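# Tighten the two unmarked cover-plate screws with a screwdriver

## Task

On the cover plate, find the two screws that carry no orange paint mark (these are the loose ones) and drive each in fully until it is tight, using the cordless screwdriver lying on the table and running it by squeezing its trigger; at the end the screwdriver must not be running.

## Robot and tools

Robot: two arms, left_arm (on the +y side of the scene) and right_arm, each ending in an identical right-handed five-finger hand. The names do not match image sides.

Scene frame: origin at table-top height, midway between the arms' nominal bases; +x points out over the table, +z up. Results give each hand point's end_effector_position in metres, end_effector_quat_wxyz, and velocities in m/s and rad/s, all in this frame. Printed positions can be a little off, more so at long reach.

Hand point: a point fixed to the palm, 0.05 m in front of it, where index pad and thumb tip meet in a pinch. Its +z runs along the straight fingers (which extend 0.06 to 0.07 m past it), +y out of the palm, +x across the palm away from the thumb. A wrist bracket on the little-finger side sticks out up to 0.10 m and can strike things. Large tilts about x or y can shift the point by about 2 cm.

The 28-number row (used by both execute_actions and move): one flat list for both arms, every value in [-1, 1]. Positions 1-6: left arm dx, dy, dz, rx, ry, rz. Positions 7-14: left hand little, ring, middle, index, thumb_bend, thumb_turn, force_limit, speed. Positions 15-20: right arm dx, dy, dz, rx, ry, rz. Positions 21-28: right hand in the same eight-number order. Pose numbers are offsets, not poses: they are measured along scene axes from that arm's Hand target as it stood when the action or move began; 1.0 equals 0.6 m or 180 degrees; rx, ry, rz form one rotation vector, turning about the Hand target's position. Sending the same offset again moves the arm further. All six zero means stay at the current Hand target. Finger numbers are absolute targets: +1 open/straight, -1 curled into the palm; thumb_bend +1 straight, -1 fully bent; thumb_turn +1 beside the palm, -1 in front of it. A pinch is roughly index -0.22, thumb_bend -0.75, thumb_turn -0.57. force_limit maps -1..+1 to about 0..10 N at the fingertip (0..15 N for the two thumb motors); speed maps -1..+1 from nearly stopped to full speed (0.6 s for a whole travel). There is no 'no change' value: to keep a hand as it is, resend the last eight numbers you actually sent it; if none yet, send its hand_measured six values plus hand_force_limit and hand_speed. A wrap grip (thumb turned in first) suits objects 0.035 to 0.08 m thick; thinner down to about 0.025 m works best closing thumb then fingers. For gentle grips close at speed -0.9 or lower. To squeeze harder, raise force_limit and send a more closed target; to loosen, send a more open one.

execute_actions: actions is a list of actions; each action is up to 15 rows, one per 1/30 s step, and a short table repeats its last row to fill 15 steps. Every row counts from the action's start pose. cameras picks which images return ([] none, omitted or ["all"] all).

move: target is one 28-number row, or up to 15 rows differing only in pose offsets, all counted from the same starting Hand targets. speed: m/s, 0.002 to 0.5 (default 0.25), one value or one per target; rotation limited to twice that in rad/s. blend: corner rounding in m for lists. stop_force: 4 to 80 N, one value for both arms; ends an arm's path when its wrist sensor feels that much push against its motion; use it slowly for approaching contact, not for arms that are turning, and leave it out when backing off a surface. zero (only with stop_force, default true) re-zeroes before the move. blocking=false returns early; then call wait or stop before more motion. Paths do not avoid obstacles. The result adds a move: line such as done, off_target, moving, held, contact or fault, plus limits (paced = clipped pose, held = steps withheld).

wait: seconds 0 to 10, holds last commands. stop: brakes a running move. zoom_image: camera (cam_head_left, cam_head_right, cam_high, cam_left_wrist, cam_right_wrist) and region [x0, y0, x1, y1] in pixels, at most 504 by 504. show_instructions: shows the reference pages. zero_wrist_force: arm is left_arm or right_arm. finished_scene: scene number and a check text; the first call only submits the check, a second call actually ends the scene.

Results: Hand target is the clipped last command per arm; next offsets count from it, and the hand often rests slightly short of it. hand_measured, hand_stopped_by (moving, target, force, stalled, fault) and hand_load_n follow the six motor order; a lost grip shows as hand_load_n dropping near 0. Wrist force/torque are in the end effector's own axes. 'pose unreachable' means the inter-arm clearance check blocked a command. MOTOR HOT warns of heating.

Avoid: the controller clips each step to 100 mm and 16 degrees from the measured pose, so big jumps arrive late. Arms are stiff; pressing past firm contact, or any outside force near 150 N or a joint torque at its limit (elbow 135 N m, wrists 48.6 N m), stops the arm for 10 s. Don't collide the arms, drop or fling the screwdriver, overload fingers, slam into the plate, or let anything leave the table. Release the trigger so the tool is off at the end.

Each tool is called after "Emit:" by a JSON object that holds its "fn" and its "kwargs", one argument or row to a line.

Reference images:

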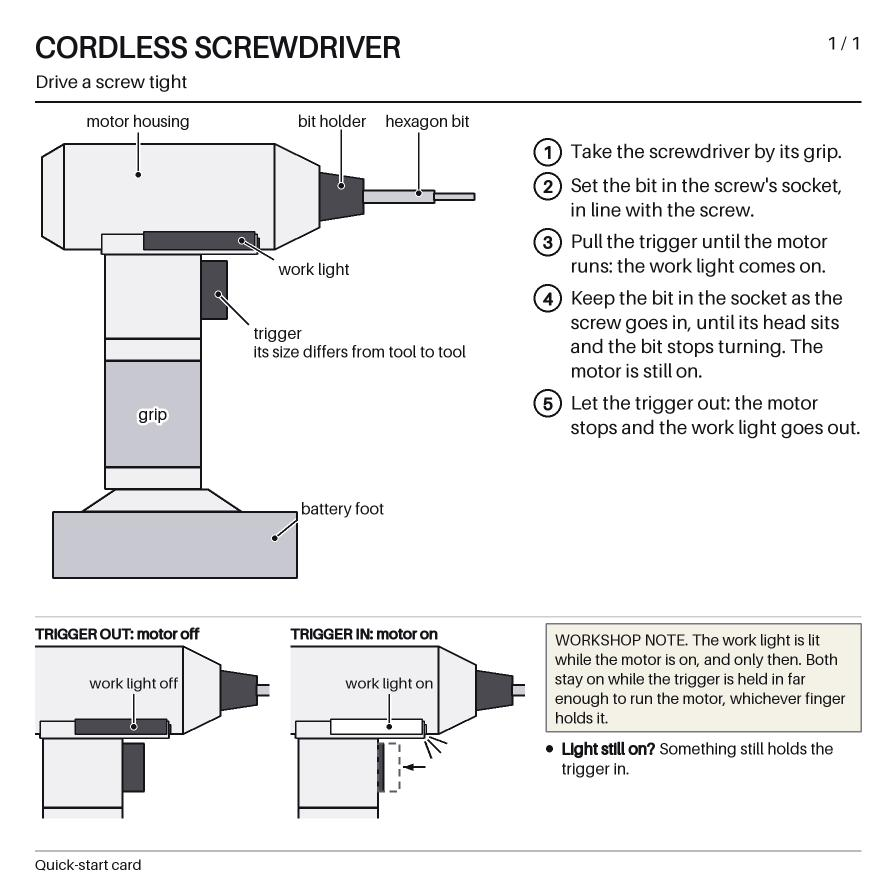

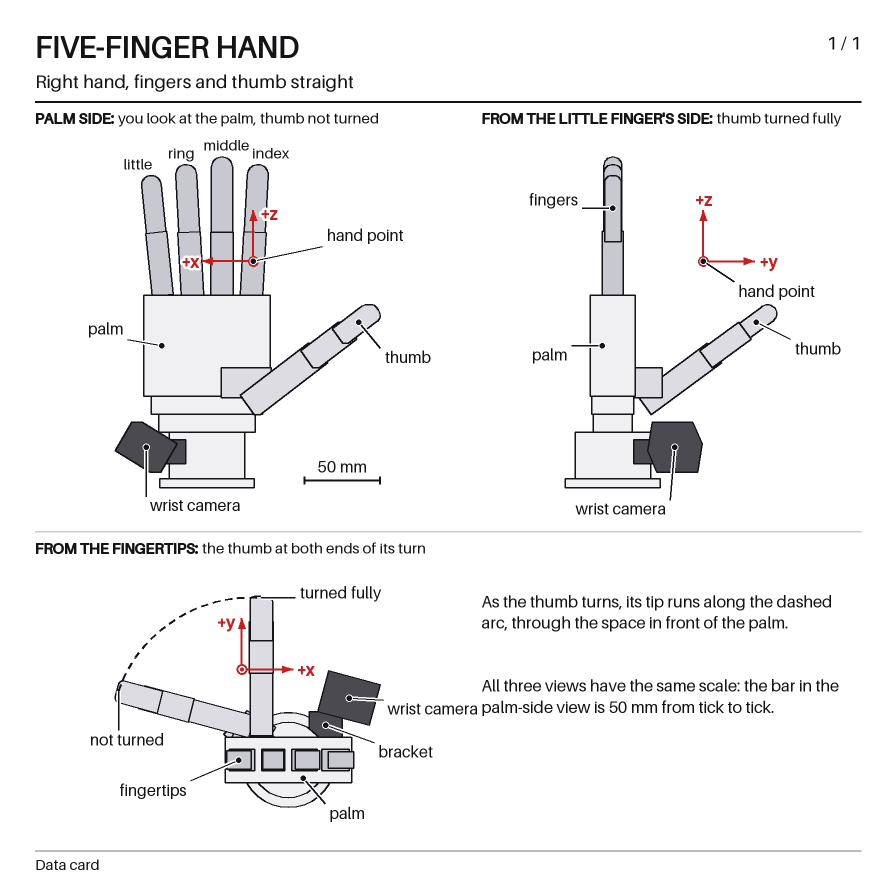

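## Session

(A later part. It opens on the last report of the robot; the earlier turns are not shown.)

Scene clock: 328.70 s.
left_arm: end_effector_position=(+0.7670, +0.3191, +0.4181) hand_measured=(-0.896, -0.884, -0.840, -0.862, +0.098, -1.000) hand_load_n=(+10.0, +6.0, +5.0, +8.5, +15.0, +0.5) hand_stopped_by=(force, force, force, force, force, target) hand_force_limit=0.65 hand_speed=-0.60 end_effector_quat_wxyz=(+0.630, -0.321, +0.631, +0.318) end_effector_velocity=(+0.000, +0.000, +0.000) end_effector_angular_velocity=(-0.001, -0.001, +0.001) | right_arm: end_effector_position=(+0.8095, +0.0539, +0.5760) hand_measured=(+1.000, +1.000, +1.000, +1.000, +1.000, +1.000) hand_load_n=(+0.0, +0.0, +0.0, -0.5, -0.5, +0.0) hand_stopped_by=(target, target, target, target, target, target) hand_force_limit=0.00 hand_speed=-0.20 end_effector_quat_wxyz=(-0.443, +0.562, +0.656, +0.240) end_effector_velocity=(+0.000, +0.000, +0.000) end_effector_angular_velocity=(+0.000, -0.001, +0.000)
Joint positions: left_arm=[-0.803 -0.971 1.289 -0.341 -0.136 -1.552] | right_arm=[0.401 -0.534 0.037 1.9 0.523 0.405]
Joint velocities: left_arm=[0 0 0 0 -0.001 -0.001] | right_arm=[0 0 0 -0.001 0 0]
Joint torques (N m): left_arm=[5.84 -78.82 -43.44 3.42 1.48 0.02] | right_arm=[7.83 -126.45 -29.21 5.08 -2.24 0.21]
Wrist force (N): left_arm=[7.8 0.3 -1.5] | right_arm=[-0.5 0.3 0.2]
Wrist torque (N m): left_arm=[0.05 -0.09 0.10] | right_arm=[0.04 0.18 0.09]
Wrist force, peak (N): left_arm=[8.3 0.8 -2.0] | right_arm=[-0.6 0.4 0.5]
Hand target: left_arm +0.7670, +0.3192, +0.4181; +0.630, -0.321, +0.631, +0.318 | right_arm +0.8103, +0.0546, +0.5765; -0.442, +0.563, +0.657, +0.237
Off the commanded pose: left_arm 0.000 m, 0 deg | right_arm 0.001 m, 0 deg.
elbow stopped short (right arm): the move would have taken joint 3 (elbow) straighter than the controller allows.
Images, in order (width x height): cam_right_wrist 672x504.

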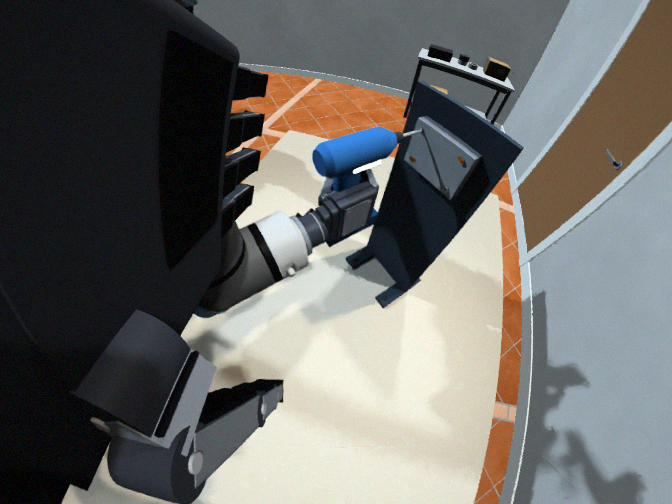

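Emit:
{"fn": "move", "kwargs": {
  "target": [0.00285,0.00514,0,0,0,0,-0.98,-0.98,-0.98,-0.9,-0.98,-1,0.65,-0.6,0,0,0,0,0,0,1,1,1,1,1,1,0,-0.2],
  "speed": 0.004,
  "stop_force": 8,
  "cameras": []
}}

Emit:
{"fn": "move", "kwargs": {
  "target": [-0.0018,-0.0017,0,0,0,0,-0.98,-0.98,-0.98,-0.9,-0.98,-1,0.65,-0.6,0,0,0,0,0,0,1,1,1,1,1,1,0,-0.2],
  "speed": 0.02,
  "cameras": []
}}

Emit:
{"fn": "move", "kwargs": {
  "target": [0.00339,0.00475,0,0,0,0,-0.98,-0.98,-0.98,-0.9,-0.98,-1,0.65,-0.6,0,0,0,0,0,0,1,1,1,1,1,1,0,-0.2],
  "speed": 0.004,
  "stop_force": 8,
  "cameras": []
}}

Emit:
{"fn": "move", "kwargs": {
  "target": [-0.00145,-0.00204,0.0007,0,0,0,-0.98,-0.98,-0.98,-0.9,-0.98,-1,0.65,-0.6,0,0,0,0,0,0,1,1,1,1,1,1,0,-0.2],
  "speed": 0.02,
  "cameras": []
}}

Emit:
{"fn": "move", "kwargs": {
  "target": [0.00339,0.00475,0,0,0,0,-0.98,-0.98,-0.98,-0.9,-0.98,-1,0.65,-0.6,0,0,0,0,0,0,1,1,1,1,1,1,0,-0.2],
  "speed": 0.004,
  "stop_force": 8,
  "cameras": ["cam_right_wrist"]
}}

Emit:
{"fn": "zoom_image", "kwargs": {
  "camera": "cam_right_wrist",
  "region": [412, 122, 430, 140]
}}

Scene clock: 330.37 s.
left_arm: end_effector_position=(+0.7673, +0.3198, +0.4181) hand_measured=(-0.896, -0.884, -0.840, -0.862, +0.098, -1.000) hand_load_n=(+10.0, +6.0, +5.0, +8.5, +14.5, +0.5) hand_stopped_by=(force, force, force, force, force, target) hand_force_limit=0.65 hand_speed=-0.60 end_effector_quat_wxyz=(+0.630, -0.321, +0.631, +0.318) end_effector_velocity=(+0.000, +0.000, +0.000) end_effector_angular_velocity=(-0.001, -0.002, +0.000) | right_arm: end_effector_position=(+0.8095, +0.0539, +0.5760) hand_measured=(+1.000, +1.000, +1.000, +1.000, +1.000, +1.000) hand_load_n=(+0.0, +0.0, +0.0, +0.0, +0.0, +0.0) hand_stopped_by=(target, target, target, target, target, target) hand_force_limit=0.00 hand_speed=-0.20 end_effector_quat_wxyz=(-0.443, +0.562, +0.656, +0.240) end_effector_velocity=(+0.000, +0.000, +0.001) end_effector_angular_velocity=(+0.000, -0.001, +0.000)
Joint positions: left_arm=[-0.802 -0.971 1.289 -0.341 -0.135 -1.552] | right_arm=[0.401 -0.534 0.037 1.9 0.523 0.405]
Joint velocities: left_arm=[0 0 0 0 0 -0.002] | right_arm=[0 -0.001 0 0 0 0]
Joint torques (N m): left_arm=[-4.83 -87.81 -49.7 -1.65 -0.8 -0.94] | right_arm=[8.14 -120.57 -29.51 1.69 -3.16 1.64]
Wrist force (N): left_arm=[8.3 1.1 -12.1] | right_arm=[-0.5 0.4 0.2]
Wrist torque (N m): left_arm=[0.31 -0.55 0.08] | right_arm=[0.06 0.18 0.10]
Wrist force, peak (N): left_arm=[8.7 1.2 -16.1] | right_arm=[-0.3 0.6 0.5]
Hand target: left_arm +0.7673, +0.3197, +0.4181; +0.630, -0.321, +0.631, +0.318 | right_arm +0.8103, +0.0546, +0.5765; -0.442, +0.563, +0.657, +0.237
Off the commanded pose: left_arm 0.003 m, 0 deg | right_arm 0.001 m, 0 deg.
elbow stopped short (right arm): the move would have taken joint 3 (elbow) straighter than the controller allows.
move: contact (left_arm)
No camera images: "cameras" was empty.

Scene clock: 331.07 s.
left_arm: end_effector_position=(+0.7662, +0.3187, +0.4181) hand_measured=(-0.896, -0.884, -0.840, -0.862, +0.098, -1.000) hand_load_n=(+9.5, +6.0, +5.0, +8.5, +14.5, +0.5) hand_stopped_by=(force, force, force, force, force, target) hand_force_limit=0.65 hand_speed=-0.60 end_effector_quat_wxyz=(+0.630, -0.321, +0.631, +0.318) end_effector_velocity=(+0.000, +0.001, +0.000) end_effector_angular_velocity=(-0.001, -0.001, +0.000) | right_arm: end_effector_position=(+0.8095, +0.0539, +0.5759) hand_measured=(+1.000, +1.000, +1.000, +1.000, +1.000, +1.000) hand_load_n=(+0.0, +0.0, +0.0, +0.0, +0.0, +0.0) hand_stopped_by=(target, target, target, target, target, target) hand_force_limit=0.00 hand_speed=-0.20 end_effector_quat_wxyz=(-0.443, +0.562, +0.656, +0.240) end_effector_velocity=(+0.000, +0.000, +0.001) end_effector_angular_velocity=(+0.001, -0.001, +0.000)
Joint positions: left_arm=[-0.804 -0.972 1.29 -0.341 -0.137 -1.552] | right_arm=[0.401 -0.534 0.037 1.9 0.523 0.405]
Joint velocities: left_arm=[0.001 0 0 0 0 -0.001] | right_arm=[0 -0.001 0 -0.001 0 0.001]
Joint torques (N m): left_arm=[-10.4 -103.45 -33.57 -3 -0.91 -3.05] | right_arm=[10.26 -116.04 -29.63 1.49 -3.32 1.73]
Wrist force (N): left_arm=[7.4 0.5 -1.9] | right_arm=[-0.2 0.1 0.2]
Wrist torque (N m): left_arm=[0.09 -0.02 0.08] | right_arm=[0.01 0.14 0.10]
Wrist force, peak (N): left_arm=[8.8 1.3 -12.2] | right_arm=[-0.3 0.8 -0.2]
Hand target: left_arm +0.7662, +0.3187, +0.4181; +0.630, -0.321, +0.631, +0.318 | right_arm +0.8103, +0.0546, +0.5765; -0.442, +0.563, +0.657, +0.237
Off the commanded pose: left_arm 0.000 m, 0 deg | right_arm 0.001 m, 0 deg.
elbow stopped short (right arm): the move would have taken joint 3 (elbow) straighter than the controller allows.
move: done
No camera images: "cameras" was empty.

Scene clock: 332.47 s.
left_arm: end_effector_position=(+0.7671, +0.3199, +0.4180) hand_measured=(-0.896, -0.884, -0.840, -0.862, +0.098, -1.000) hand_load_n=(+9.5, +6.0, +4.5, +8.5, +14.5, +0.0) hand_stopped_by=(force, force, force, force, force, target) hand_force_limit=0.65 hand_speed=-0.60 end_effector_quat_wxyz=(+0.630, -0.321, +0.631, +0.318) end_effector_velocity=(+0.000, +0.000, +0.000) end_effector_angular_velocity=(-0.001, -0.001, -0.001) | right_arm: end_effector_position=(+0.8095, +0.0539, +0.5759) hand_measured=(+1.000, +1.000, +1.000, +1.000, +1.000, +1.000) hand_load_n=(+0.0, +0.0, +0.0, +0.0, +0.0, +0.0) hand_stopped_by=(target, target, target, target, target, target) hand_force_limit=0.00 hand_speed=-0.20 end_effector_quat_wxyz=(-0.443, +0.562, +0.656, +0.240) end_effector_velocity=(-0.001, +0.000, +0.002) end_effector_angular_velocity=(+0.001, -0.002, +0.000)
Joint positions: left_arm=[-0.802 -0.972 1.29 -0.341 -0.135 -1.552] | right_arm=[0.401 -0.534 0.037 1.9 0.523 0.405]
Joint velocities: left_arm=[0 0 0 0 0.001 -0.001] | right_arm=[0 -0.002 0 0 0 0]
Joint torques (N m): left_arm=[-6.86 -97.2 -45.18 -0.68 -1 -2.25] | right_arm=[8.38 -123.34 -29.6 1.52 -3.31 1.67]
Wrist force (N): left_arm=[8.5 1.0 -10.9] | right_arm=[-0.3 0.5 -0.1]
Wrist torque (N m): left_arm=[0.22 -0.52 0.07] | right_arm=[0.08 0.17 0.11]
Wrist force, peak (N): left_arm=[8.5 1.4 -15.2] | right_arm=[0.1 0.3 0.7]
Hand target: left_arm +0.7671, +0.3199, +0.4181; +0.630, -0.321, +0.631, +0.318 | right_arm +0.8103, +0.0546, +0.5765; -0.442, +0.563, +0.657, +0.237
Off the commanded pose: left_arm 0.002 m, 0 deg | right_arm 0.001 m, 0 deg.
elbow stopped short (right arm): the move would have taken joint 3 (elbow) straighter than the controller allows.
move: contact (left_arm)
No camera images: "cameras" was empty.

Scene clock: 333.17 s.
left_arm: end_effector_position=(+0.7662, +0.3187, +0.4185) hand_measured=(-0.896, -0.884, -0.840, -0.862, +0.098, -1.000) hand_load_n=(+9.5, +6.0, +5.0, +8.5, +14.5, +0.5) hand_stopped_by=(force, force, force, force, force, target) hand_force_limit=0.65 hand_speed=-0.60 end_effector_quat_wxyz=(+0.630, -0.321, +0.631, +0.318) end_effector_velocity=(+0.000, +0.001, +0.000) end_effector_angular_velocity=(-0.001, -0.001, +0.001) | right_arm: end_effector_position=(+0.8095, +0.0539, +0.5759) hand_measured=(+1.000, +1.000, +1.000, +1.000, +1.000, +1.000) hand_load_n=(+0.0, +0.0, +0.0, +0.5, +0.0, +0.0) hand_stopped_by=(target, target, target, target, target, target) hand_force_limit=0.00 hand_speed=-0.20 end_effector_quat_wxyz=(-0.443, +0.562, +0.656, +0.240) end_effector_velocity=(+0.000, +0.000, +0.000) end_effector_angular_velocity=(+0.001, +0.000, +0.000)
Joint positions: left_arm=[-0.804 -0.972 1.289 -0.34 -0.137 -1.552] | right_arm=[0.401 -0.534 0.037 1.9 0.523 0.405]
Joint velocities: left_arm=[0.002 0 0 0 0 -0.001] | right_arm=[0 0 0 0 0 0]
Joint torques (N m): left_arm=[-8.52 -104.97 -54.36 3.85 -0.94 -3.55] | right_arm=[8.43 -122.37 -29.71 1.57 -3.25 1.71]
Wrist force (N): left_arm=[7.7 0.6 -2.1] | right_arm=[0.1 0.3 0.1]
Wrist torque (N m): left_arm=[0.12 -0.06 0.11] | right_arm=[0.04 0.10 0.13]
Wrist force, peak (N): left_arm=[8.3 1.3 -11.0] | right_arm=[-0.3 0.9 0.1]
Hand target: left_arm +0.7662, +0.3187, +0.4185; +0.630, -0.321, +0.631, +0.318 | right_arm +0.8103, +0.0546, +0.5765; -0.442, +0.563, +0.657, +0.237
Off the commanded pose: left_arm 0.000 m, 0 deg | right_arm 0.001 m, 0 deg.
elbow stopped short (right arm): the move would have taken joint 3 (elbow) straighter than the controller allows.
move: done
No camera images: "cameras" was empty.

Scene clock: 334.57 s.
left_arm: end_effector_position=(+0.7670, +0.3199, +0.4185) hand_measured=(-0.896, -0.884, -0.840, -0.862, +0.098, -1.000) hand_load_n=(+9.5, +6.0, +5.0, +8.5, +14.5, +0.5) hand_stopped_by=(force, force, force, force, force, target) hand_force_limit=0.65 hand_speed=-0.60 end_effector_quat_wxyz=(+0.630, -0.321, +0.631, +0.318) end_effector_velocity=(+0.000, +0.001, +0.001) end_effector_angular_velocity=(-0.001, -0.001, +0.001) | right_arm: end_effector_position=(+0.8095, +0.0539, +0.5759) hand_measured=(+1.000, +1.000, +1.000, +1.000, +1.000, +1.000) hand_load_n=(+0.0, +0.0, +0.0, +0.0, +0.0, +0.0) hand_stopped_by=(target, target, target, target, target, target) hand_force_limit=0.00 hand_speed=-0.20 end_effector_quat_wxyz=(-0.443, +0.562, +0.656, +0.240) end_effector_velocity=(+0.000, +0.000, +0.001) end_effector_angular_velocity=(+0.001, -0.001, +0.000)
Joint positions: left_arm=[-0.802 -0.972 1.289 -0.34 -0.135 -1.552] | right_arm=[0.401 -0.534 0.037 1.9 0.523 0.405]
Joint velocities: left_arm=[0.001 -0.001 0 0 0 -0.001] | right_arm=[0 -0.001 0 -0.001 0 0]
Joint torques (N m): left_arm=[-5 -93.03 -49.48 2.3 -0.95 -2.32] | right_arm=[6.47 -122.92 -29.61 1.66 -3.24 1.8]
Wrist force (N): left_arm=[8.5 0.6 -11.5] | right_arm=[0.1 0.1 0.2]
Wrist torque (N m): left_arm=[0.26 -0.54 0.09] | right_arm=[0.01 0.09 0.12]
Wrist force, peak (N): left_arm=[8.6 1.1 -16.0] | right_arm=[-0.4 0.7 0.6]
Hand target: left_arm +0.7670, +0.3199, +0.4185; +0.630, -0.321, +0.631, +0.318 | right_arm +0.8103, +0.0546, +0.5765; -0.442, +0.563, +0.657, +0.237
Off the commanded pose: left_arm 0.002 m, 0 deg | right_arm 0.001 m, 0 deg.
elbow stopped short (right arm): the move would have taken joint 3 (elbow) straighter than the controller allows.
move: contact (left_arm)
Images, in order (width x height): cam_right_wrist 672x504.

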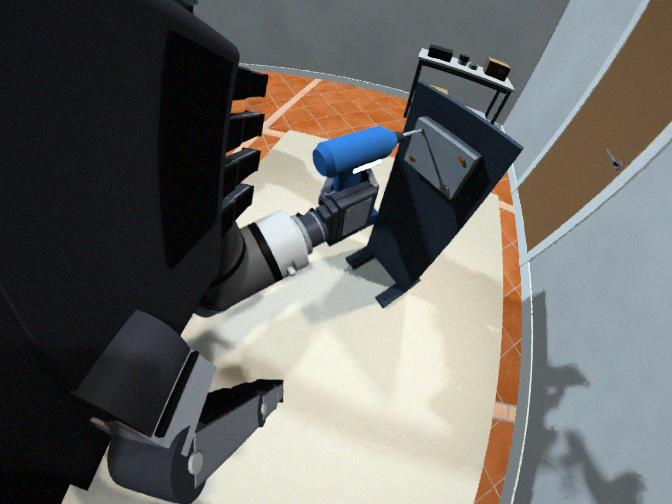

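Scaled by 28.000 from the camera's 672x504 image, which has a finer 960x720 frame.

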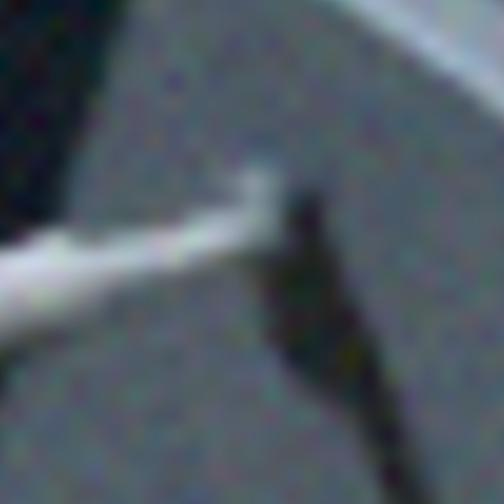

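Emit:
{"fn": "move", "kwargs": {
  "target": [-0.00387,-0.00543,0,0,0,0,-0.98,-0.98,-0.98,-0.9,-0.98,-1,0.65,-0.6,0,0,0,0,0,0,1,1,1,1,1,1,0,-0.2],
  "speed": 0.02,
  "cameras": ["cam_right_wrist"]
}}

Emit:
{"fn": "zoom_image", "kwargs": {
  "camera": "cam_right_wrist",
  "region": [412, 122, 430, 140]
}}

Scene clock: 335.43 s.
left_arm: end_effector_position=(+0.7647, +0.3166, +0.4185) hand_measured=(-0.896, -0.884, -0.840, -0.862, +0.098, -1.000) hand_load_n=(+10.0, +6.0, +5.0, +8.5, +14.5, +0.5) hand_stopped_by=(force, force, force, force, force, target) hand_force_limit=0.65 hand_speed=-0.60 end_effector_quat_wxyz=(+0.630, -0.321, +0.631, +0.318) end_effector_velocity=(+0.000, +0.000, +0.000) end_effector_angular_velocity=(+0.001, +0.001, +0.000) | right_arm: end_effector_position=(+0.8095, +0.0539, +0.5759) hand_measured=(+1.000, +1.000, +1.000, +1.000, +1.000, +1.000) hand_load_n=(+0.0, +0.0, +0.0, +0.0, +0.0, +0.0) hand_stopped_by=(target, target, target, target, target, target) hand_force_limit=0.00 hand_speed=-0.20 end_effector_quat_wxyz=(-0.443, +0.562, +0.656, +0.240) end_effector_velocity=(+0.000, +0.000, -0.001) end_effector_angular_velocity=(+0.000, +0.001, +0.000)
Joint positions: left_arm=[-0.807 -0.972 1.29 -0.339 -0.14 -1.553] | right_arm=[0.401 -0.534 0.037 1.9 0.523 0.405]
Joint velocities: left_arm=[0 0 0 0 0.001 0.001] | right_arm=[0 0.001 0 0 -0.001 0]
Joint torques (N m): left_arm=[3.02 -106.41 -32.44 4.58 -0.35 -2.74] | right_arm=[5.84 -119.96 -29.14 1.46 -3.43 1.76]
Wrist force (N): left_arm=[7.8 0.6 -2.0] | right_arm=[-0.1 0.3 0.3]
Wrist torque (N m): left_arm=[0.11 -0.08 0.11] | right_arm=[0.05 0.11 0.12]
Wrist force, peak (N): left_arm=[8.9 1.1 -11.6] | right_arm=[-0.2 0.8 0.2]
Hand target: left_arm +0.7647, +0.3167, +0.4185; +0.630, -0.321, +0.631, +0.318 | right_arm +0.8103, +0.0546, +0.5765; -0.442, +0.563, +0.657, +0.237
Off the commanded pose: left_arm 0.000 m, 0 deg | right_arm 0.001 m, 0 deg.
elbow stopped short (right arm): the move would have taken joint 3 (elbow) straighter than the controller allows.
move: done
Images, in order (width x height): cam_right_wrist 672x504.

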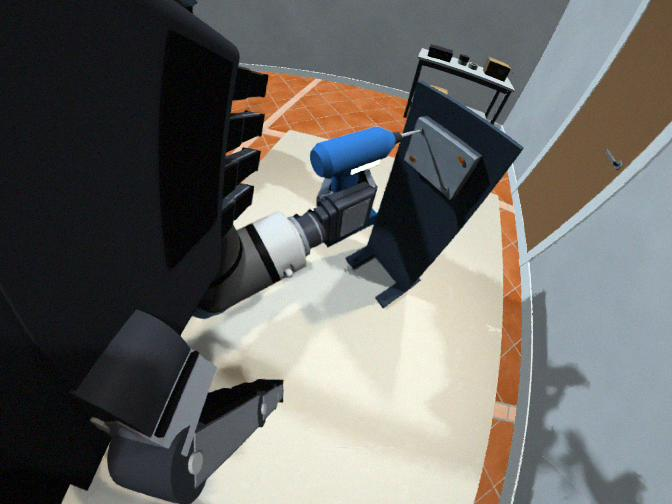

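Scaled by 28.000 from the camera's 672x504 image, which has a finer 960x720 frame.

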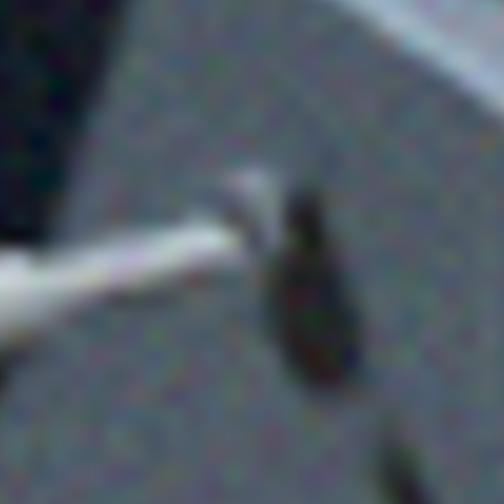

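Emit:
{"fn": "move", "kwargs": {
  "target": [-0.00107,0.00281,-0.0015,0,0,0,-0.98,-0.98,-0.98,-0.9,-0.98,-1,0.65,-0.6,0,0,0,0,0,0,1,1,1,1,1,1,0,-0.2],
  "speed": 0.02,
  "cameras": []
}}

Emit:
{"fn": "move", "kwargs": {
  "target": [0.00484,0.00679,0,0,0,0,-0.98,-0.98,-0.98,-0.9,-0.98,-1,0.65,-0.6,0,0,0,0,0,0,1,1,1,1,1,1,0,-0.2],
  "speed": 0.004,
  "stop_force": 8,
  "cameras": []
}}

Emit:
{"fn": "move", "kwargs": {
  "target": [-0.00104,-0.00233,0.0007,0,0,0,-0.98,-0.98,-0.98,-0.9,-0.98,-1,0.65,-0.6,0,0,0,0,0,0,1,1,1,1,1,1,0,-0.2],
  "speed": 0.02,
  "cameras": []
}}

Emit:
{"fn": "move", "kwargs": {
  "target": [0.00339,0.00475,0,0,0,0,-0.98,-0.98,-0.98,-0.9,-0.98,-1,0.65,-0.6,0,0,0,0,0,0,1,1,1,1,1,1,0,-0.2],
  "speed": 0.004,
  "stop_force": 8,
  "cameras": []
}}

Emit:
{"fn": "move", "kwargs": {
  "target": [-0.00104,-0.00233,0.0006,0,0,0,-0.98,-0.98,-0.98,-0.9,-0.98,-1,0.65,-0.6,0,0,0,0,0,0,1,1,1,1,1,1,0,-0.2],
  "speed": 0.02,
  "cameras": []
}}

Emit:
{"fn": "move", "kwargs": {
  "target": [0.00339,0.00475,0,0,0,0,-0.98,-0.98,-0.98,-0.9,-0.98,-1,0.65,-0.6,0,0,0,0,0,0,1,1,1,1,1,1,0,-0.2],
  "speed": 0.004,
  "stop_force": 8,
  "cameras": ["cam_right_wrist"]
}}

Emit:
{"fn": "zoom_image", "kwargs": {
  "camera": "cam_right_wrist",
  "region": [412, 122, 430, 140]
}}

Scene clock: 337.53 s.
left_arm: end_effector_position=(+0.7641, +0.3184, +0.4176) hand_measured=(-0.896, -0.884, -0.840, -0.862, +0.098, -1.000) hand_load_n=(+9.5, +6.0, +5.0, +9.0, +15.0, +0.5) hand_stopped_by=(force, force, force, force, force, target) hand_force_limit=0.65 hand_speed=-0.60 end_effector_quat_wxyz=(+0.630, -0.321, +0.631, +0.318) end_effector_velocity=(+0.000, +0.000, +0.000) end_effector_angular_velocity=(+0.000, +0.000, -0.001) | right_arm: end_effector_position=(+0.8095, +0.0539, +0.5760) hand_measured=(+1.000, +1.000, +1.000, +1.000, +1.000, +1.000) hand_load_n=(-0.5, +0.0, +0.0, +0.0, +0.0, +0.0) hand_stopped_by=(target, target, target, target, target, target) hand_force_limit=0.00 hand_speed=-0.20 end_effector_quat_wxyz=(-0.443, +0.562, +0.656, +0.240) end_effector_velocity=(+0.000, +0.000, +0.000) end_effector_angular_velocity=(+0.000, +0.000, +0.000)
Joint positions: left_arm=[-0.806 -0.974 1.294 -0.342 -0.139 -1.553] | right_arm=[0.401 -0.534 0.037 1.9 0.523 0.405]
Joint velocities: left_arm=[0 0 0 0 0.001 0.001] | right_arm=[0 0 0 -0.001 0 0]
Joint torques (N m): left_arm=[7.24 -101.08 -38.92 -2.77 1.95 2.93] | right_arm=[0.83 -117.88 -29.49 1.55 -3.33 1.72]
Wrist force (N): left_arm=[7.8 0.6 -2.1] | right_arm=[-0.4 0.5 0.4]
Wrist torque (N m): left_arm=[0.12 -0.07 0.11] | right_arm=[0.06 0.15 0.11]
Wrist force, peak (N): left_arm=[8.1 0.6 -2.2] | right_arm=[-0.5 0.5 0.3]
Hand target: left_arm +0.7641, +0.3184, +0.4176; +0.630, -0.321, +0.631, +0.318 | right_arm +0.8103, +0.0546, +0.5765; -0.442, +0.563, +0.657, +0.237
Off the commanded pose: left_arm 0.000 m, 0 deg | right_arm 0.001 m, 0 deg.
elbow stopped short (right arm): the move would have taken joint 3 (elbow) straighter than the controller allows.
move: done
No camera images: "cameras" was empty.

Scene clock: 339.37 s.
left_arm: end_effector_position=(+0.7659, +0.3209, +0.4177) hand_measured=(-0.896, -0.884, -0.840, -0.862, +0.098, -1.000) hand_load_n=(+9.0, +5.5, +5.0, +8.5, +14.5, +0.0) hand_stopped_by=(force, force, force, force, force, target) hand_force_limit=0.65 hand_speed=-0.60 end_effector_quat_wxyz=(+0.630, -0.321, +0.631, +0.318) end_effector_velocity=(+0.000, +0.000, -0.001) end_effector_angular_velocity=(+0.001, +0.001, +0.000) | right_arm: end_effector_position=(+0.8095, +0.0539, +0.5759) hand_measured=(+1.000, +1.000, +1.000, +1.000, +1.000, +1.000) hand_load_n=(+0.0, +0.0, +0.0, +0.0, +0.0, +0.0) hand_stopped_by=(target, target, target, target, target, target) hand_force_limit=0.00 hand_speed=-0.20 end_effector_quat_wxyz=(-0.443, +0.562, +0.656, +0.240) end_effector_velocity=(+0.000, +0.000, +0.000) end_effector_angular_velocity=(+0.001, -0.002, +0.000)
Joint positions: left_arm=[-0.802 -0.974 1.294 -0.343 -0.135 -1.552] | right_arm=[0.401 -0.534 0.037 1.9 0.523 0.405]
Joint velocities: left_arm=[0 0.001 0 0.001 0 0] | right_arm=[0 -0.001 0 -0.002 0 0]
Joint torques (N m): left_arm=[-4.81 -99.88 -53.46 1.69 -0.73 2.84] | right_arm=[-0.52 -124.31 -29.03 3.81 -3.2 1.61]
Wrist force (N): left_arm=[11.0 2.6 -9.5] | right_arm=[0.0 0.3 0.3]
Wrist torque (N m): left_arm=[0.13 -0.18 0.08] | right_arm=[0.03 0.11 0.12]
Wrist force, peak (N): left_arm=[14.3 1.9 -14.8] | right_arm=[-0.7 0.1 0.3]
Hand target: left_arm +0.7659, +0.3209, +0.4177; +0.630, -0.321, +0.631, +0.318 | right_arm +0.8103, +0.0546, +0.5765; -0.442, +0.563, +0.657, +0.237
Off the commanded pose: left_arm 0.002 m, 0 deg | right_arm 0.001 m, 0 deg.
elbow stopped short (right arm): the move would have taken joint 3 (elbow) straighter than the controller allows.
move: contact (left_arm)
No camera images: "cameras" was empty.

Scene clock: 340.07 s.
left_arm: end_effector_position=(+0.7652, +0.3195, +0.4182) hand_measured=(-0.896, -0.884, -0.840, -0.862, +0.098, -1.000) hand_load_n=(+9.5, +6.5, +5.0, +8.5, +14.5, +0.5) hand_stopped_by=(force, force, force, force, force, target) hand_force_limit=0.65 hand_speed=-0.60 end_effector_quat_wxyz=(+0.630, -0.321, +0.631, +0.318) end_effector_velocity=(+0.000, +0.000, +0.000) end_effector_angular_velocity=(-0.001, -0.001, +0.000) | right_arm: end_effector_position=(+0.8095, +0.0539, +0.5759) hand_measured=(+1.000, +1.000, +1.000, +1.000, +1.000, +1.000) hand_load_n=(+0.0, +0.5, +0.0, -0.5, +0.0, +0.0) hand_stopped_by=(target, target, target, target, target, target) hand_force_limit=0.00 hand_speed=-0.20 end_effector_quat_wxyz=(-0.443, +0.562, +0.656, +0.240) end_effector_velocity=(+0.000, +0.000, +0.001) end_effector_angular_velocity=(+0.000, +0.001, +0.000)
Joint positions: left_arm=[-0.804 -0.974 1.293 -0.342 -0.137 -1.552] | right_arm=[0.401 -0.534 0.037 1.9 0.523 0.405]
Joint velocities: left_arm=[0 0 0 0 0 -0.001] | right_arm=[0 0 0 0.001 -0.001 0]
Joint torques (N m): left_arm=[-7.8 -70.01 -54.27 4.01 -0.89 -3.01] | right_arm=[-0.44 -120.97 -29.2 1.48 -3.3 1.64]
Wrist force (N): left_arm=[7.6 0.5 -1.9] | right_arm=[-0.1 0.3 0.2]
Wrist torque (N m): left_arm=[0.08 -0.06 0.10] | right_arm=[0.05 0.13 0.11]
Wrist force, peak (N): left_arm=[11.6 2.4 -10.4] | right_arm=[-0.5 0.4 0.4]
Hand target: left_arm +0.7653, +0.3195, +0.4181; +0.630, -0.321, +0.631, +0.318 | right_arm +0.8103, +0.0546, +0.5765; -0.442, +0.563, +0.657, +0.237
Off the commanded pose: left_arm 0.000 m, 0 deg | right_arm 0.001 m, 0 deg.
elbow stopped short (right arm): the move would have taken joint 3 (elbow) straighter than the controller allows.
move: done
No camera images: "cameras" was empty.

Scene clock: 341.40 s.
left_arm: end_effector_position=(+0.7661, +0.3207, +0.4181) hand_measured=(-0.896, -0.884, -0.840, -0.862, +0.098, -1.000) hand_load_n=(+9.5, +6.0, +5.0, +8.5, +14.5, +0.0) hand_stopped_by=(force, force, force, force, force, target) hand_force_limit=0.65 hand_speed=-0.60 end_effector_quat_wxyz=(+0.630, -0.321, +0.631, +0.318) end_effector_velocity=(+0.000, +0.000, +0.000) end_effector_angular_velocity=(+0.000, +0.000, +0.000) | right_arm: end_effector_position=(+0.8095, +0.0539, +0.5759) hand_measured=(+1.000, +1.000, +1.000, +1.000, +1.000, +1.000) hand_load_n=(+0.5, -0.5, +0.0, +0.0, +0.0, +0.0) hand_stopped_by=(target, target, target, target, target, target) hand_force_limit=0.00 hand_speed=-0.20 end_effector_quat_wxyz=(-0.443, +0.562, +0.656, +0.240) end_effector_velocity=(+0.000, +0.000, +0.000) end_effector_angular_velocity=(+0.000, +0.000, +0.000)
Joint positions: left_arm=[-0.802 -0.974 1.293 -0.342 -0.135 -1.552] | right_arm=[0.401 -0.534 0.037 1.9 0.523 0.405]
Joint velocities: left_arm=[0 0 0 -0.001 0 0] | right_arm=[0 0 0 0 0 0]
Joint torques (N m): left_arm=[-6.47 -76.84 -51.12 0.76 -1 0] | right_arm=[-3.29 -121.26 -29.49 1.46 -3.38 1.66]
Wrist force (N): left_arm=[8.7 2.6 -11.6] | right_arm=[0.0 0.1 0.3]
Wrist torque (N m): left_arm=[0.45 -0.58 0.12] | right_arm=[0.01 0.11 0.11]
Wrist force, peak (N): left_arm=[9.1 1.4 -16.1] | right_arm=[-0.3 0.4 0.6]
Hand target: left_arm +0.7660, +0.3207, +0.4181; +0.630, -0.321, +0.631, +0.318 | right_arm +0.8103, +0.0546, +0.5765; -0.442, +0.563, +0.657, +0.237
Off the commanded pose: left_arm 0.002 m, 0 deg | right_arm 0.001 m, 0 deg.
elbow stopped short (right arm): the move would have taken joint 3 (elbow) straighter than the controller allows.
move: contact (left_arm)
No camera images: "cameras" was empty.

Scene clock: 342.10 s.
left_arm: end_effector_position=(+0.7654, +0.3192, +0.4185) hand_measured=(-0.896, -0.884, -0.840, -0.862, +0.098, -1.000) hand_load_n=(+10.0, +6.0, +5.0, +8.5, +14.5, +0.5) hand_stopped_by=(force, force, force, force, force, target) hand_force_limit=0.65 hand_speed=-0.60 end_effector_quat_wxyz=(+0.630, -0.321, +0.631, +0.318) end_effector_velocity=(+0.000, +0.000, +0.000) end_effector_angular_velocity=(+0.001, +0.001, +0.000) | right_arm: end_effector_position=(+0.8095, +0.0539, +0.5759) hand_measured=(+1.000, +1.000, +1.000, +1.000, +1.000, +1.000) hand_load_n=(+0.0, +0.0, +0.0, +0.0, +0.0, +0.0) hand_stopped_by=(target, target, target, target, target, target) hand_force_limit=0.00 hand_speed=-0.20 end_effector_quat_wxyz=(-0.443, +0.562, +0.656, +0.240) end_effector_velocity=(+0.000, +0.000, +0.001) end_effector_angular_velocity=(+0.001, +0.000, +0.000)
Joint positions: left_arm=[-0.804 -0.974 1.292 -0.341 -0.137 -1.553] | right_arm=[0.401 -0.534 0.037 1.9 0.523 0.405]
Joint velocities: left_arm=[0 0 0 0 0 0.001] | right_arm=[0 -0.001 0 0 -0.001 0]
Joint torques (N m): left_arm=[-9.49 -69.07 -54.08 3.62 -1.24 -3.31] | right_arm=[-2.63 -120.92 -29.12 1.47 -3.25 1.83]
Wrist force (N): left_arm=[8.2 1.7 -2.3] | right_arm=[-0.2 0.3 0.3]
Wrist torque (N m): left_arm=[0.30 -0.13 0.17] | right_arm=[0.03 0.13 0.11]
Wrist force, peak (N): left_arm=[8.6 2.5 -11.7] | right_arm=[0.1 0.6 0.6]
Hand target: left_arm +0.7654, +0.3193, +0.4185; +0.630, -0.321, +0.631, +0.318 | right_arm +0.8103, +0.0546, +0.5765; -0.442, +0.563, +0.657, +0.237
Off the commanded pose: left_arm 0.000 m, 0 deg | right_arm 0.001 m, 0 deg.
elbow stopped short (right arm): the move would have taken joint 3 (elbow) straighter than the controller allows.
move: done
No camera images: "cameras" was empty.

Scene clock: 343.47 s.
left_arm: end_effector_position=(+0.7663, +0.3205, +0.4185) hand_measured=(-0.896, -0.884, -0.840, -0.862, +0.098, -1.000) hand_load_n=(+9.5, +6.0, +5.0, +8.5, +15.0, +0.0) hand_stopped_by=(force, force, force, force, force, target) hand_force_limit=0.65 hand_speed=-0.60 end_effector_quat_wxyz=(+0.630, -0.321, +0.631, +0.318) end_effector_velocity=(+0.000, -0.001, +0.000) end_effector_angular_velocity=(+0.000, +0.000, +0.000) | right_arm: end_effector_position=(+0.8095, +0.0539, +0.5759) hand_measured=(+1.000, +1.000, +1.000, +1.000, +1.000, +1.000) hand_load_n=(+0.0, +0.0, +0.0, +0.0, +0.0, +0.0) hand_stopped_by=(target, target, target, target, target, target) hand_force_limit=0.00 hand_speed=-0.20 end_effector_quat_wxyz=(-0.443, +0.562, +0.656, +0.240) end_effector_velocity=(+0.000, +0.000, +0.001) end_effector_angular_velocity=(+0.000, -0.001, +0.000)
Joint positions: left_arm=[-0.802 -0.974 1.292 -0.341 -0.135 -1.553] | right_arm=[0.401 -0.534 0.037 1.9 0.523 0.405]
Joint velocities: left_arm=[-0.001 0 0 0.001 0 -0.001] | right_arm=[0 -0.001 0 0 0 0]
Joint torques (N m): left_arm=[-4.04 -77.42 -49.49 2.25 -1.67 -2.64] | right_arm=[-4.66 -123.23 -29.71 1.59 -3.3 1.69]
Wrist force (N): left_arm=[9.1 2.4 -12.4] | right_arm=[0.0 0.1 0.3]
Wrist torque (N m): left_arm=[0.51 -0.58 0.14] | right_arm=[0.01 0.10 0.12]
Wrist force, peak (N): left_arm=[9.6 2.3 -16.4] | right_arm=[-0.2 0.7 0.4]
Hand target: left_arm +0.7663, +0.3205, +0.4185; +0.631, -0.321, +0.631, +0.318 | right_arm +0.8103, +0.0546, +0.5765; -0.442, +0.563, +0.657, +0.237
Off the commanded pose: left_arm 0.002 m, 0 deg | right_arm 0.001 m, 0 deg.
elbow stopped short (right arm): the move would have taken joint 3 (elbow) straighter than the controller allows.
move: contact (left_arm)
Images, in order (width x height): cam_right_wrist 672x504.

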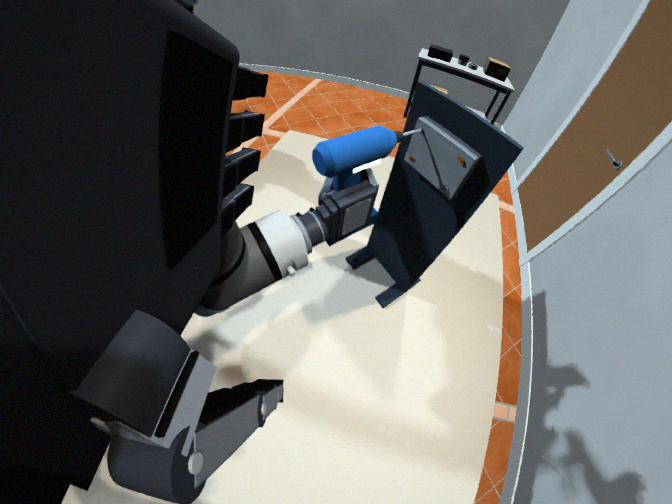

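Scaled by 28.000 from the camera's 672x504 image, which has a finer 960x720 frame.

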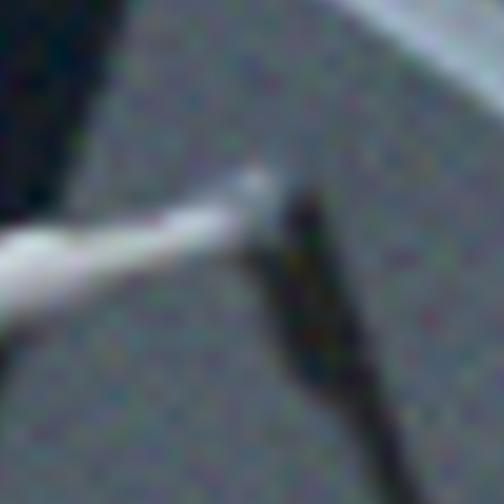

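Emit:
{"fn": "move", "kwargs": {
  "target": [-0.00226,-0.00146,-0.00217,0,0,0,-0.98,-0.98,-0.98,-0.9,-0.98,-1,0.65,-0.6,0,0,0,0,0,0,1,1,1,1,1,1,0,-0.2],
  "speed": 0.02,
  "cameras": []
}}

Emit:
{"fn": "move", "kwargs": {
  "target": [0.0034,0.0048,0,0,0,0,-0.98,-0.98,-0.98,-0.9,-0.98,-1,0.65,-0.6,0,0,0,0,0,0,1,1,1,1,1,1,0,-0.2],
  "speed": 0.005,
  "stop_force": 6,
  "cameras": []
}}

Emit:
{"fn": "move", "kwargs": {
  "target": [-0.00145,-0.00204,-0.00067,0,0,0,-0.98,-0.98,-0.98,-0.9,-0.98,-1,0.65,-0.6,0,0,0,0,0,0,1,1,1,1,1,1,0,-0.2],
  "speed": 0.02,
  "cameras": []
}}

Emit:
{"fn": "move", "kwargs": {
  "target": [0.0034,0.0048,0,0,0,0,-0.98,-0.98,-0.98,-0.9,-0.98,-1,0.65,-0.6,0,0,0,0,0,0,1,1,1,1,1,1,0,-0.2],
  "speed": 0.005,
  "stop_force": 6,
  "cameras": ["cam_right_wrist"]
}}

Scene clock: 345.57 s.
left_arm: end_effector_position=(+0.7649, +0.3196, +0.4171) hand_measured=(-0.896, -0.884, -0.840, -0.862, +0.098, -1.000) hand_load_n=(+9.5, +6.5, +5.0, +8.5, +14.5, +0.0) hand_stopped_by=(force, force, force, force, force, target) hand_force_limit=0.65 hand_speed=-0.60 end_effector_quat_wxyz=(+0.631, -0.321, +0.631, +0.318) end_effector_velocity=(+0.000, +0.000, +0.000) end_effector_angular_velocity=(+0.000, -0.001, +0.001) | right_arm: end_effector_position=(+0.8095, +0.0539, +0.5760) hand_measured=(+1.000, +1.000, +1.000, +1.000, +1.000, +1.000) hand_load_n=(+0.0, +0.0, +0.0, +0.0, +0.0, +0.0) hand_stopped_by=(target, target, target, target, target, target) hand_force_limit=0.00 hand_speed=-0.20 end_effector_quat_wxyz=(-0.443, +0.562, +0.656, +0.240) end_effector_velocity=(+0.000, +0.000, +0.000) end_effector_angular_velocity=(+0.001, +0.000, +0.000)
Joint positions: left_arm=[-0.804 -0.974 1.295 -0.343 -0.137 -1.553] | right_arm=[0.401 -0.534 0.037 1.9 0.523 0.405]
Joint velocities: left_arm=[0 0 0 0.001 -0.001 -0.001] | right_arm=[0 0 0 -0.001 -0.001 0]
Joint torques (N m): left_arm=[-8.32 -106.66 -36.37 -2.62 -0.83 -1.15] | right_arm=[-8.05 -116.66 -29.38 1.56 -3.45 1.79]
Wrist force (N): left_arm=[8.2 1.9 -2.0] | right_arm=[0.1 0.2 0.1]
Wrist torque (N m): left_arm=[0.30 -0.14 0.17] | right_arm=[0.04 0.10 0.13]
Wrist force, peak (N): left_arm=[9.6 2.2 -12.1] | right_arm=[-0.7 0.5 0.3]
Hand target: left_arm +0.7649, +0.3196, +0.4172; +0.630, -0.321, +0.631, +0.318 | right_arm +0.8103, +0.0546, +0.5765; -0.442, +0.563, +0.657, +0.237
Off the commanded pose: left_arm 0.000 m, 0 deg | right_arm 0.001 m, 0 deg.
elbow stopped short (right arm): the move would have taken joint 3 (elbow) straighter than the controller allows.
move: done
No camera images: "cameras" was empty.

Scene clock: 346.77 s.
left_arm: end_effector_position=(+0.7659, +0.3211, +0.4172) hand_measured=(-0.896, -0.884, -0.840, -0.862, +0.098, -1.000) hand_load_n=(+9.5, +5.5, +4.5, +8.5, +15.0, +0.0) hand_stopped_by=(force, force, force, force, force, target) hand_force_limit=0.65 hand_speed=-0.60 end_effector_quat_wxyz=(+0.630, -0.321, +0.631, +0.318) end_effector_velocity=(+0.000, +0.001, +0.000) end_effector_angular_velocity=(-0.001, -0.001, +0.000) | right_arm: end_effector_position=(+0.8095, +0.0539, +0.5759) hand_measured=(+1.000, +1.000, +1.000, +1.000, +1.000, +1.000) hand_load_n=(+0.0, +0.0, +0.0, +0.0, +0.0, +0.0) hand_stopped_by=(target, target, target, target, target, target) hand_force_limit=0.00 hand_speed=-0.20 end_effector_quat_wxyz=(-0.443, +0.562, +0.656, +0.240) end_effector_velocity=(+0.000, +0.000, +0.000) end_effector_angular_velocity=(+0.000, +0.001, +0.000)
Joint positions: left_arm=[-0.802 -0.974 1.295 -0.343 -0.135 -1.553] | right_arm=[0.401 -0.534 0.037 1.9 0.523 0.405]
Joint velocities: left_arm=[0.001 0 0 0 0.001 -0.001] | right_arm=[0 0 0 0 0 0]
Joint torques (N m): left_arm=[-12.11 -97.42 -41.1 1.22 -1.29 -1.24] | right_arm=[-10.09 -122.16 -29.71 1.5 -3.23 1.65]
Wrist force (N): left_arm=[9.6 3.7 -5.5] | right_arm=[0.1 0.2 0.2]
Wrist torque (N m): left_arm=[0.14 -0.23 0.08] | right_arm=[0.02 0.08 0.12]
Wrist force, peak (N): left_arm=[12.7 3.5 -14.3] | right_arm=[-0.4 0.3 0.5]
Hand target: left_arm +0.7659, +0.3211, +0.4172; +0.631, -0.321, +0.631, +0.318 | right_arm +0.8103, +0.0546, +0.5765; -0.442, +0.563, +0.657, +0.237
Off the commanded pose: left_arm 0.002 m, 0 deg | right_arm 0.001 m, 0 deg.
elbow stopped short (right arm): the move would have taken joint 3 (elbow) straighter than the controller allows.
move: contact (left_arm)
No camera images: "cameras" was empty.

Scene clock: 347.47 s.
left_arm: end_effector_position=(+0.7650, +0.3199, +0.4168) hand_measured=(-0.896, -0.884, -0.840, -0.862, +0.098, -1.000) hand_load_n=(+10.0, +6.5, +5.0, +8.5, +15.0, +0.5) hand_stopped_by=(force, force, force, force, force, target) hand_force_limit=0.65 hand_speed=-0.60 end_effector_quat_wxyz=(+0.631, -0.321, +0.631, +0.318) end_effector_velocity=(+0.000, +0.000, +0.000) end_effector_angular_velocity=(+0.001, +0.001, +0.001) | right_arm: end_effector_position=(+0.8095, +0.0539, +0.5759) hand_measured=(+1.000, +1.000, +1.000, +1.000, +1.000, +1.000) hand_load_n=(-0.5, +0.0, +0.0, +0.0, +0.0, +0.0) hand_stopped_by=(target, target, target, target, target, target) hand_force_limit=0.00 hand_speed=-0.20 end_effector_quat_wxyz=(-0.443, +0.562, +0.656, +0.240) end_effector_velocity=(+0.000, +0.000, -0.001) end_effector_angular_velocity=(-0.001, +0.001, +0.000)
Joint positions: left_arm=[-0.804 -0.974 1.295 -0.344 -0.137 -1.553] | right_arm=[0.401 -0.534 0.037 1.9 0.523 0.405]
Joint velocities: left_arm=[0.001 0 0 0.001 0 0] | right_arm=[0 0.001 0 0.001 0 0]
Joint torques (N m): left_arm=[-10.73 -68.63 -34.1 -2.9 -0.9 -2.88] | right_arm=[-10.81 -122.32 -29.32 1.46 -3.47 1.75]
Wrist force (N): left_arm=[8.7 1.3 -2.1] | right_arm=[0.0 0.1 0.2]
Wrist torque (N m): left_arm=[0.23 -0.21 0.19] | right_arm=[0.00 0.11 0.12]
Wrist force, peak (N): left_arm=[10.0 3.6 -6.8] | right_arm=[0.0 0.5 0.4]
Hand target: left_arm +0.7651, +0.3199, +0.4168; +0.631, -0.321, +0.631, +0.318 | right_arm +0.8103, +0.0546, +0.5765; -0.442, +0.563, +0.657, +0.237
Off the commanded pose: left_arm 0.000 m, 0 deg | right_arm 0.001 m, 0 deg.
elbow stopped short (right arm): the move would have taken joint 3 (elbow) straighter than the controller allows.
move: done
No camera images: "cameras" was empty.

Scene clock: 349.10 s.
left_arm: end_effector_position=(+0.7661, +0.3213, +0.4167) hand_measured=(-0.896, -0.884, -0.840, -0.862, +0.098, -1.000) hand_load_n=(+10.5, +6.0, +5.0, +8.5, +15.0, -0.5) hand_stopped_by=(force, force, force, force, force, target) hand_force_limit=0.65 hand_speed=-0.60 end_effector_quat_wxyz=(+0.631, -0.321, +0.631, +0.318) end_effector_velocity=(+0.000, +0.000, +0.000) end_effector_angular_velocity=(-0.001, -0.001, +0.001) | right_arm: end_effector_position=(+0.8095, +0.0539, +0.5760) hand_measured=(+1.000, +1.000, +1.000, +1.000, +1.000, +1.000) hand_load_n=(+0.0, +0.0, +0.0, -0.5, +0.0, +0.0) hand_stopped_by=(target, target, target, target, target, target) hand_force_limit=0.00 hand_speed=-0.20 end_effector_quat_wxyz=(-0.443, +0.562, +0.656, +0.240) end_effector_velocity=(+0.000, +0.000, +0.000) end_effector_angular_velocity=(+0.001, -0.002, +0.000)
Joint positions: left_arm=[-0.802 -0.974 1.295 -0.344 -0.135 -1.553] | right_arm=[0.401 -0.534 0.037 1.9 0.523 0.405]
Joint velocities: left_arm=[0 0 0 0.001 -0.001 -0.002] | right_arm=[0 -0.001 0 -0.002 0 0]
Joint torques (N m): left_arm=[-4.32 -81.87 -45.13 1.88 0.26 -2.08] | right_arm=[-12.35 -125.67 -29.88 1.49 -3.17 1.82]
Wrist force (N): left_arm=[8.0 3.7 -5.9] | right_arm=[-0.3 0.3 0.3]
Wrist torque (N m): left_arm=[0.14 -0.42 0.03] | right_arm=[0.02 0.15 0.10]
Wrist force, peak (N): left_arm=[6.5 3.1 -13.7] | right_arm=[-0.4 0.7 0.1]
Hand target: left_arm +0.7661, +0.3214, +0.4167; +0.631, -0.321, +0.631, +0.318 | right_arm +0.8103, +0.0546, +0.5765; -0.442, +0.563, +0.657, +0.237
Off the commanded pose: left_arm 0.002 m, 0 deg | right_arm 0.001 m, 0 deg.
elbow stopped short (right arm): the move would have taken joint 3 (elbow) straighter than the controller allows.
move: contact (left_arm)
Images, in order (width x height): cam_right_wrist 672x504.

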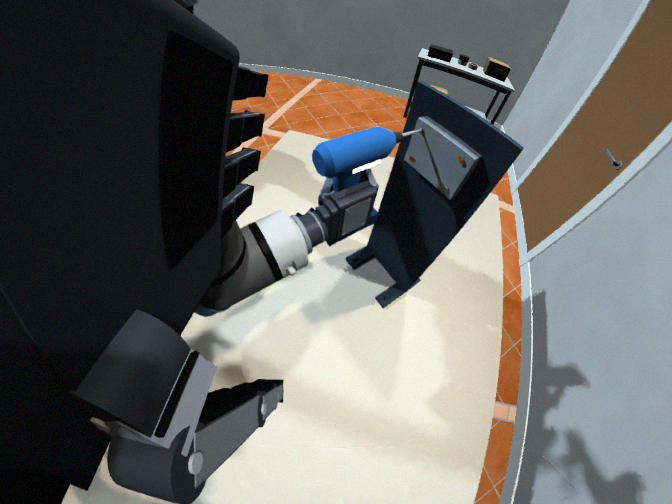

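Emit:
{"fn": "zoom_image", "kwargs": {
  "camera": "cam_right_wrist",
  "region": [412, 122, 430, 140]
}}

Emit:
{"fn": "zoom_image", "kwargs": {
  "camera": "cam_right_wrist",
  "region": [310, 110, 430, 200]
}}

Scaled by 28.000 from the camera's 672x504 image, which has a finer 960x720 frame.

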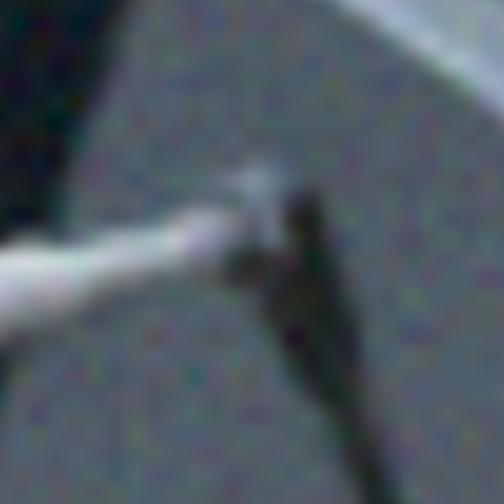

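Scaled by 4.200 from the camera's 672x504 image, which has a finer 960x720 frame.

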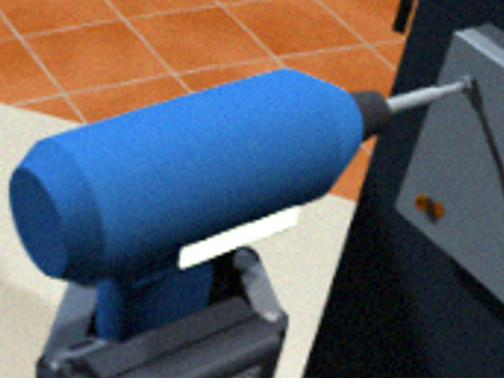

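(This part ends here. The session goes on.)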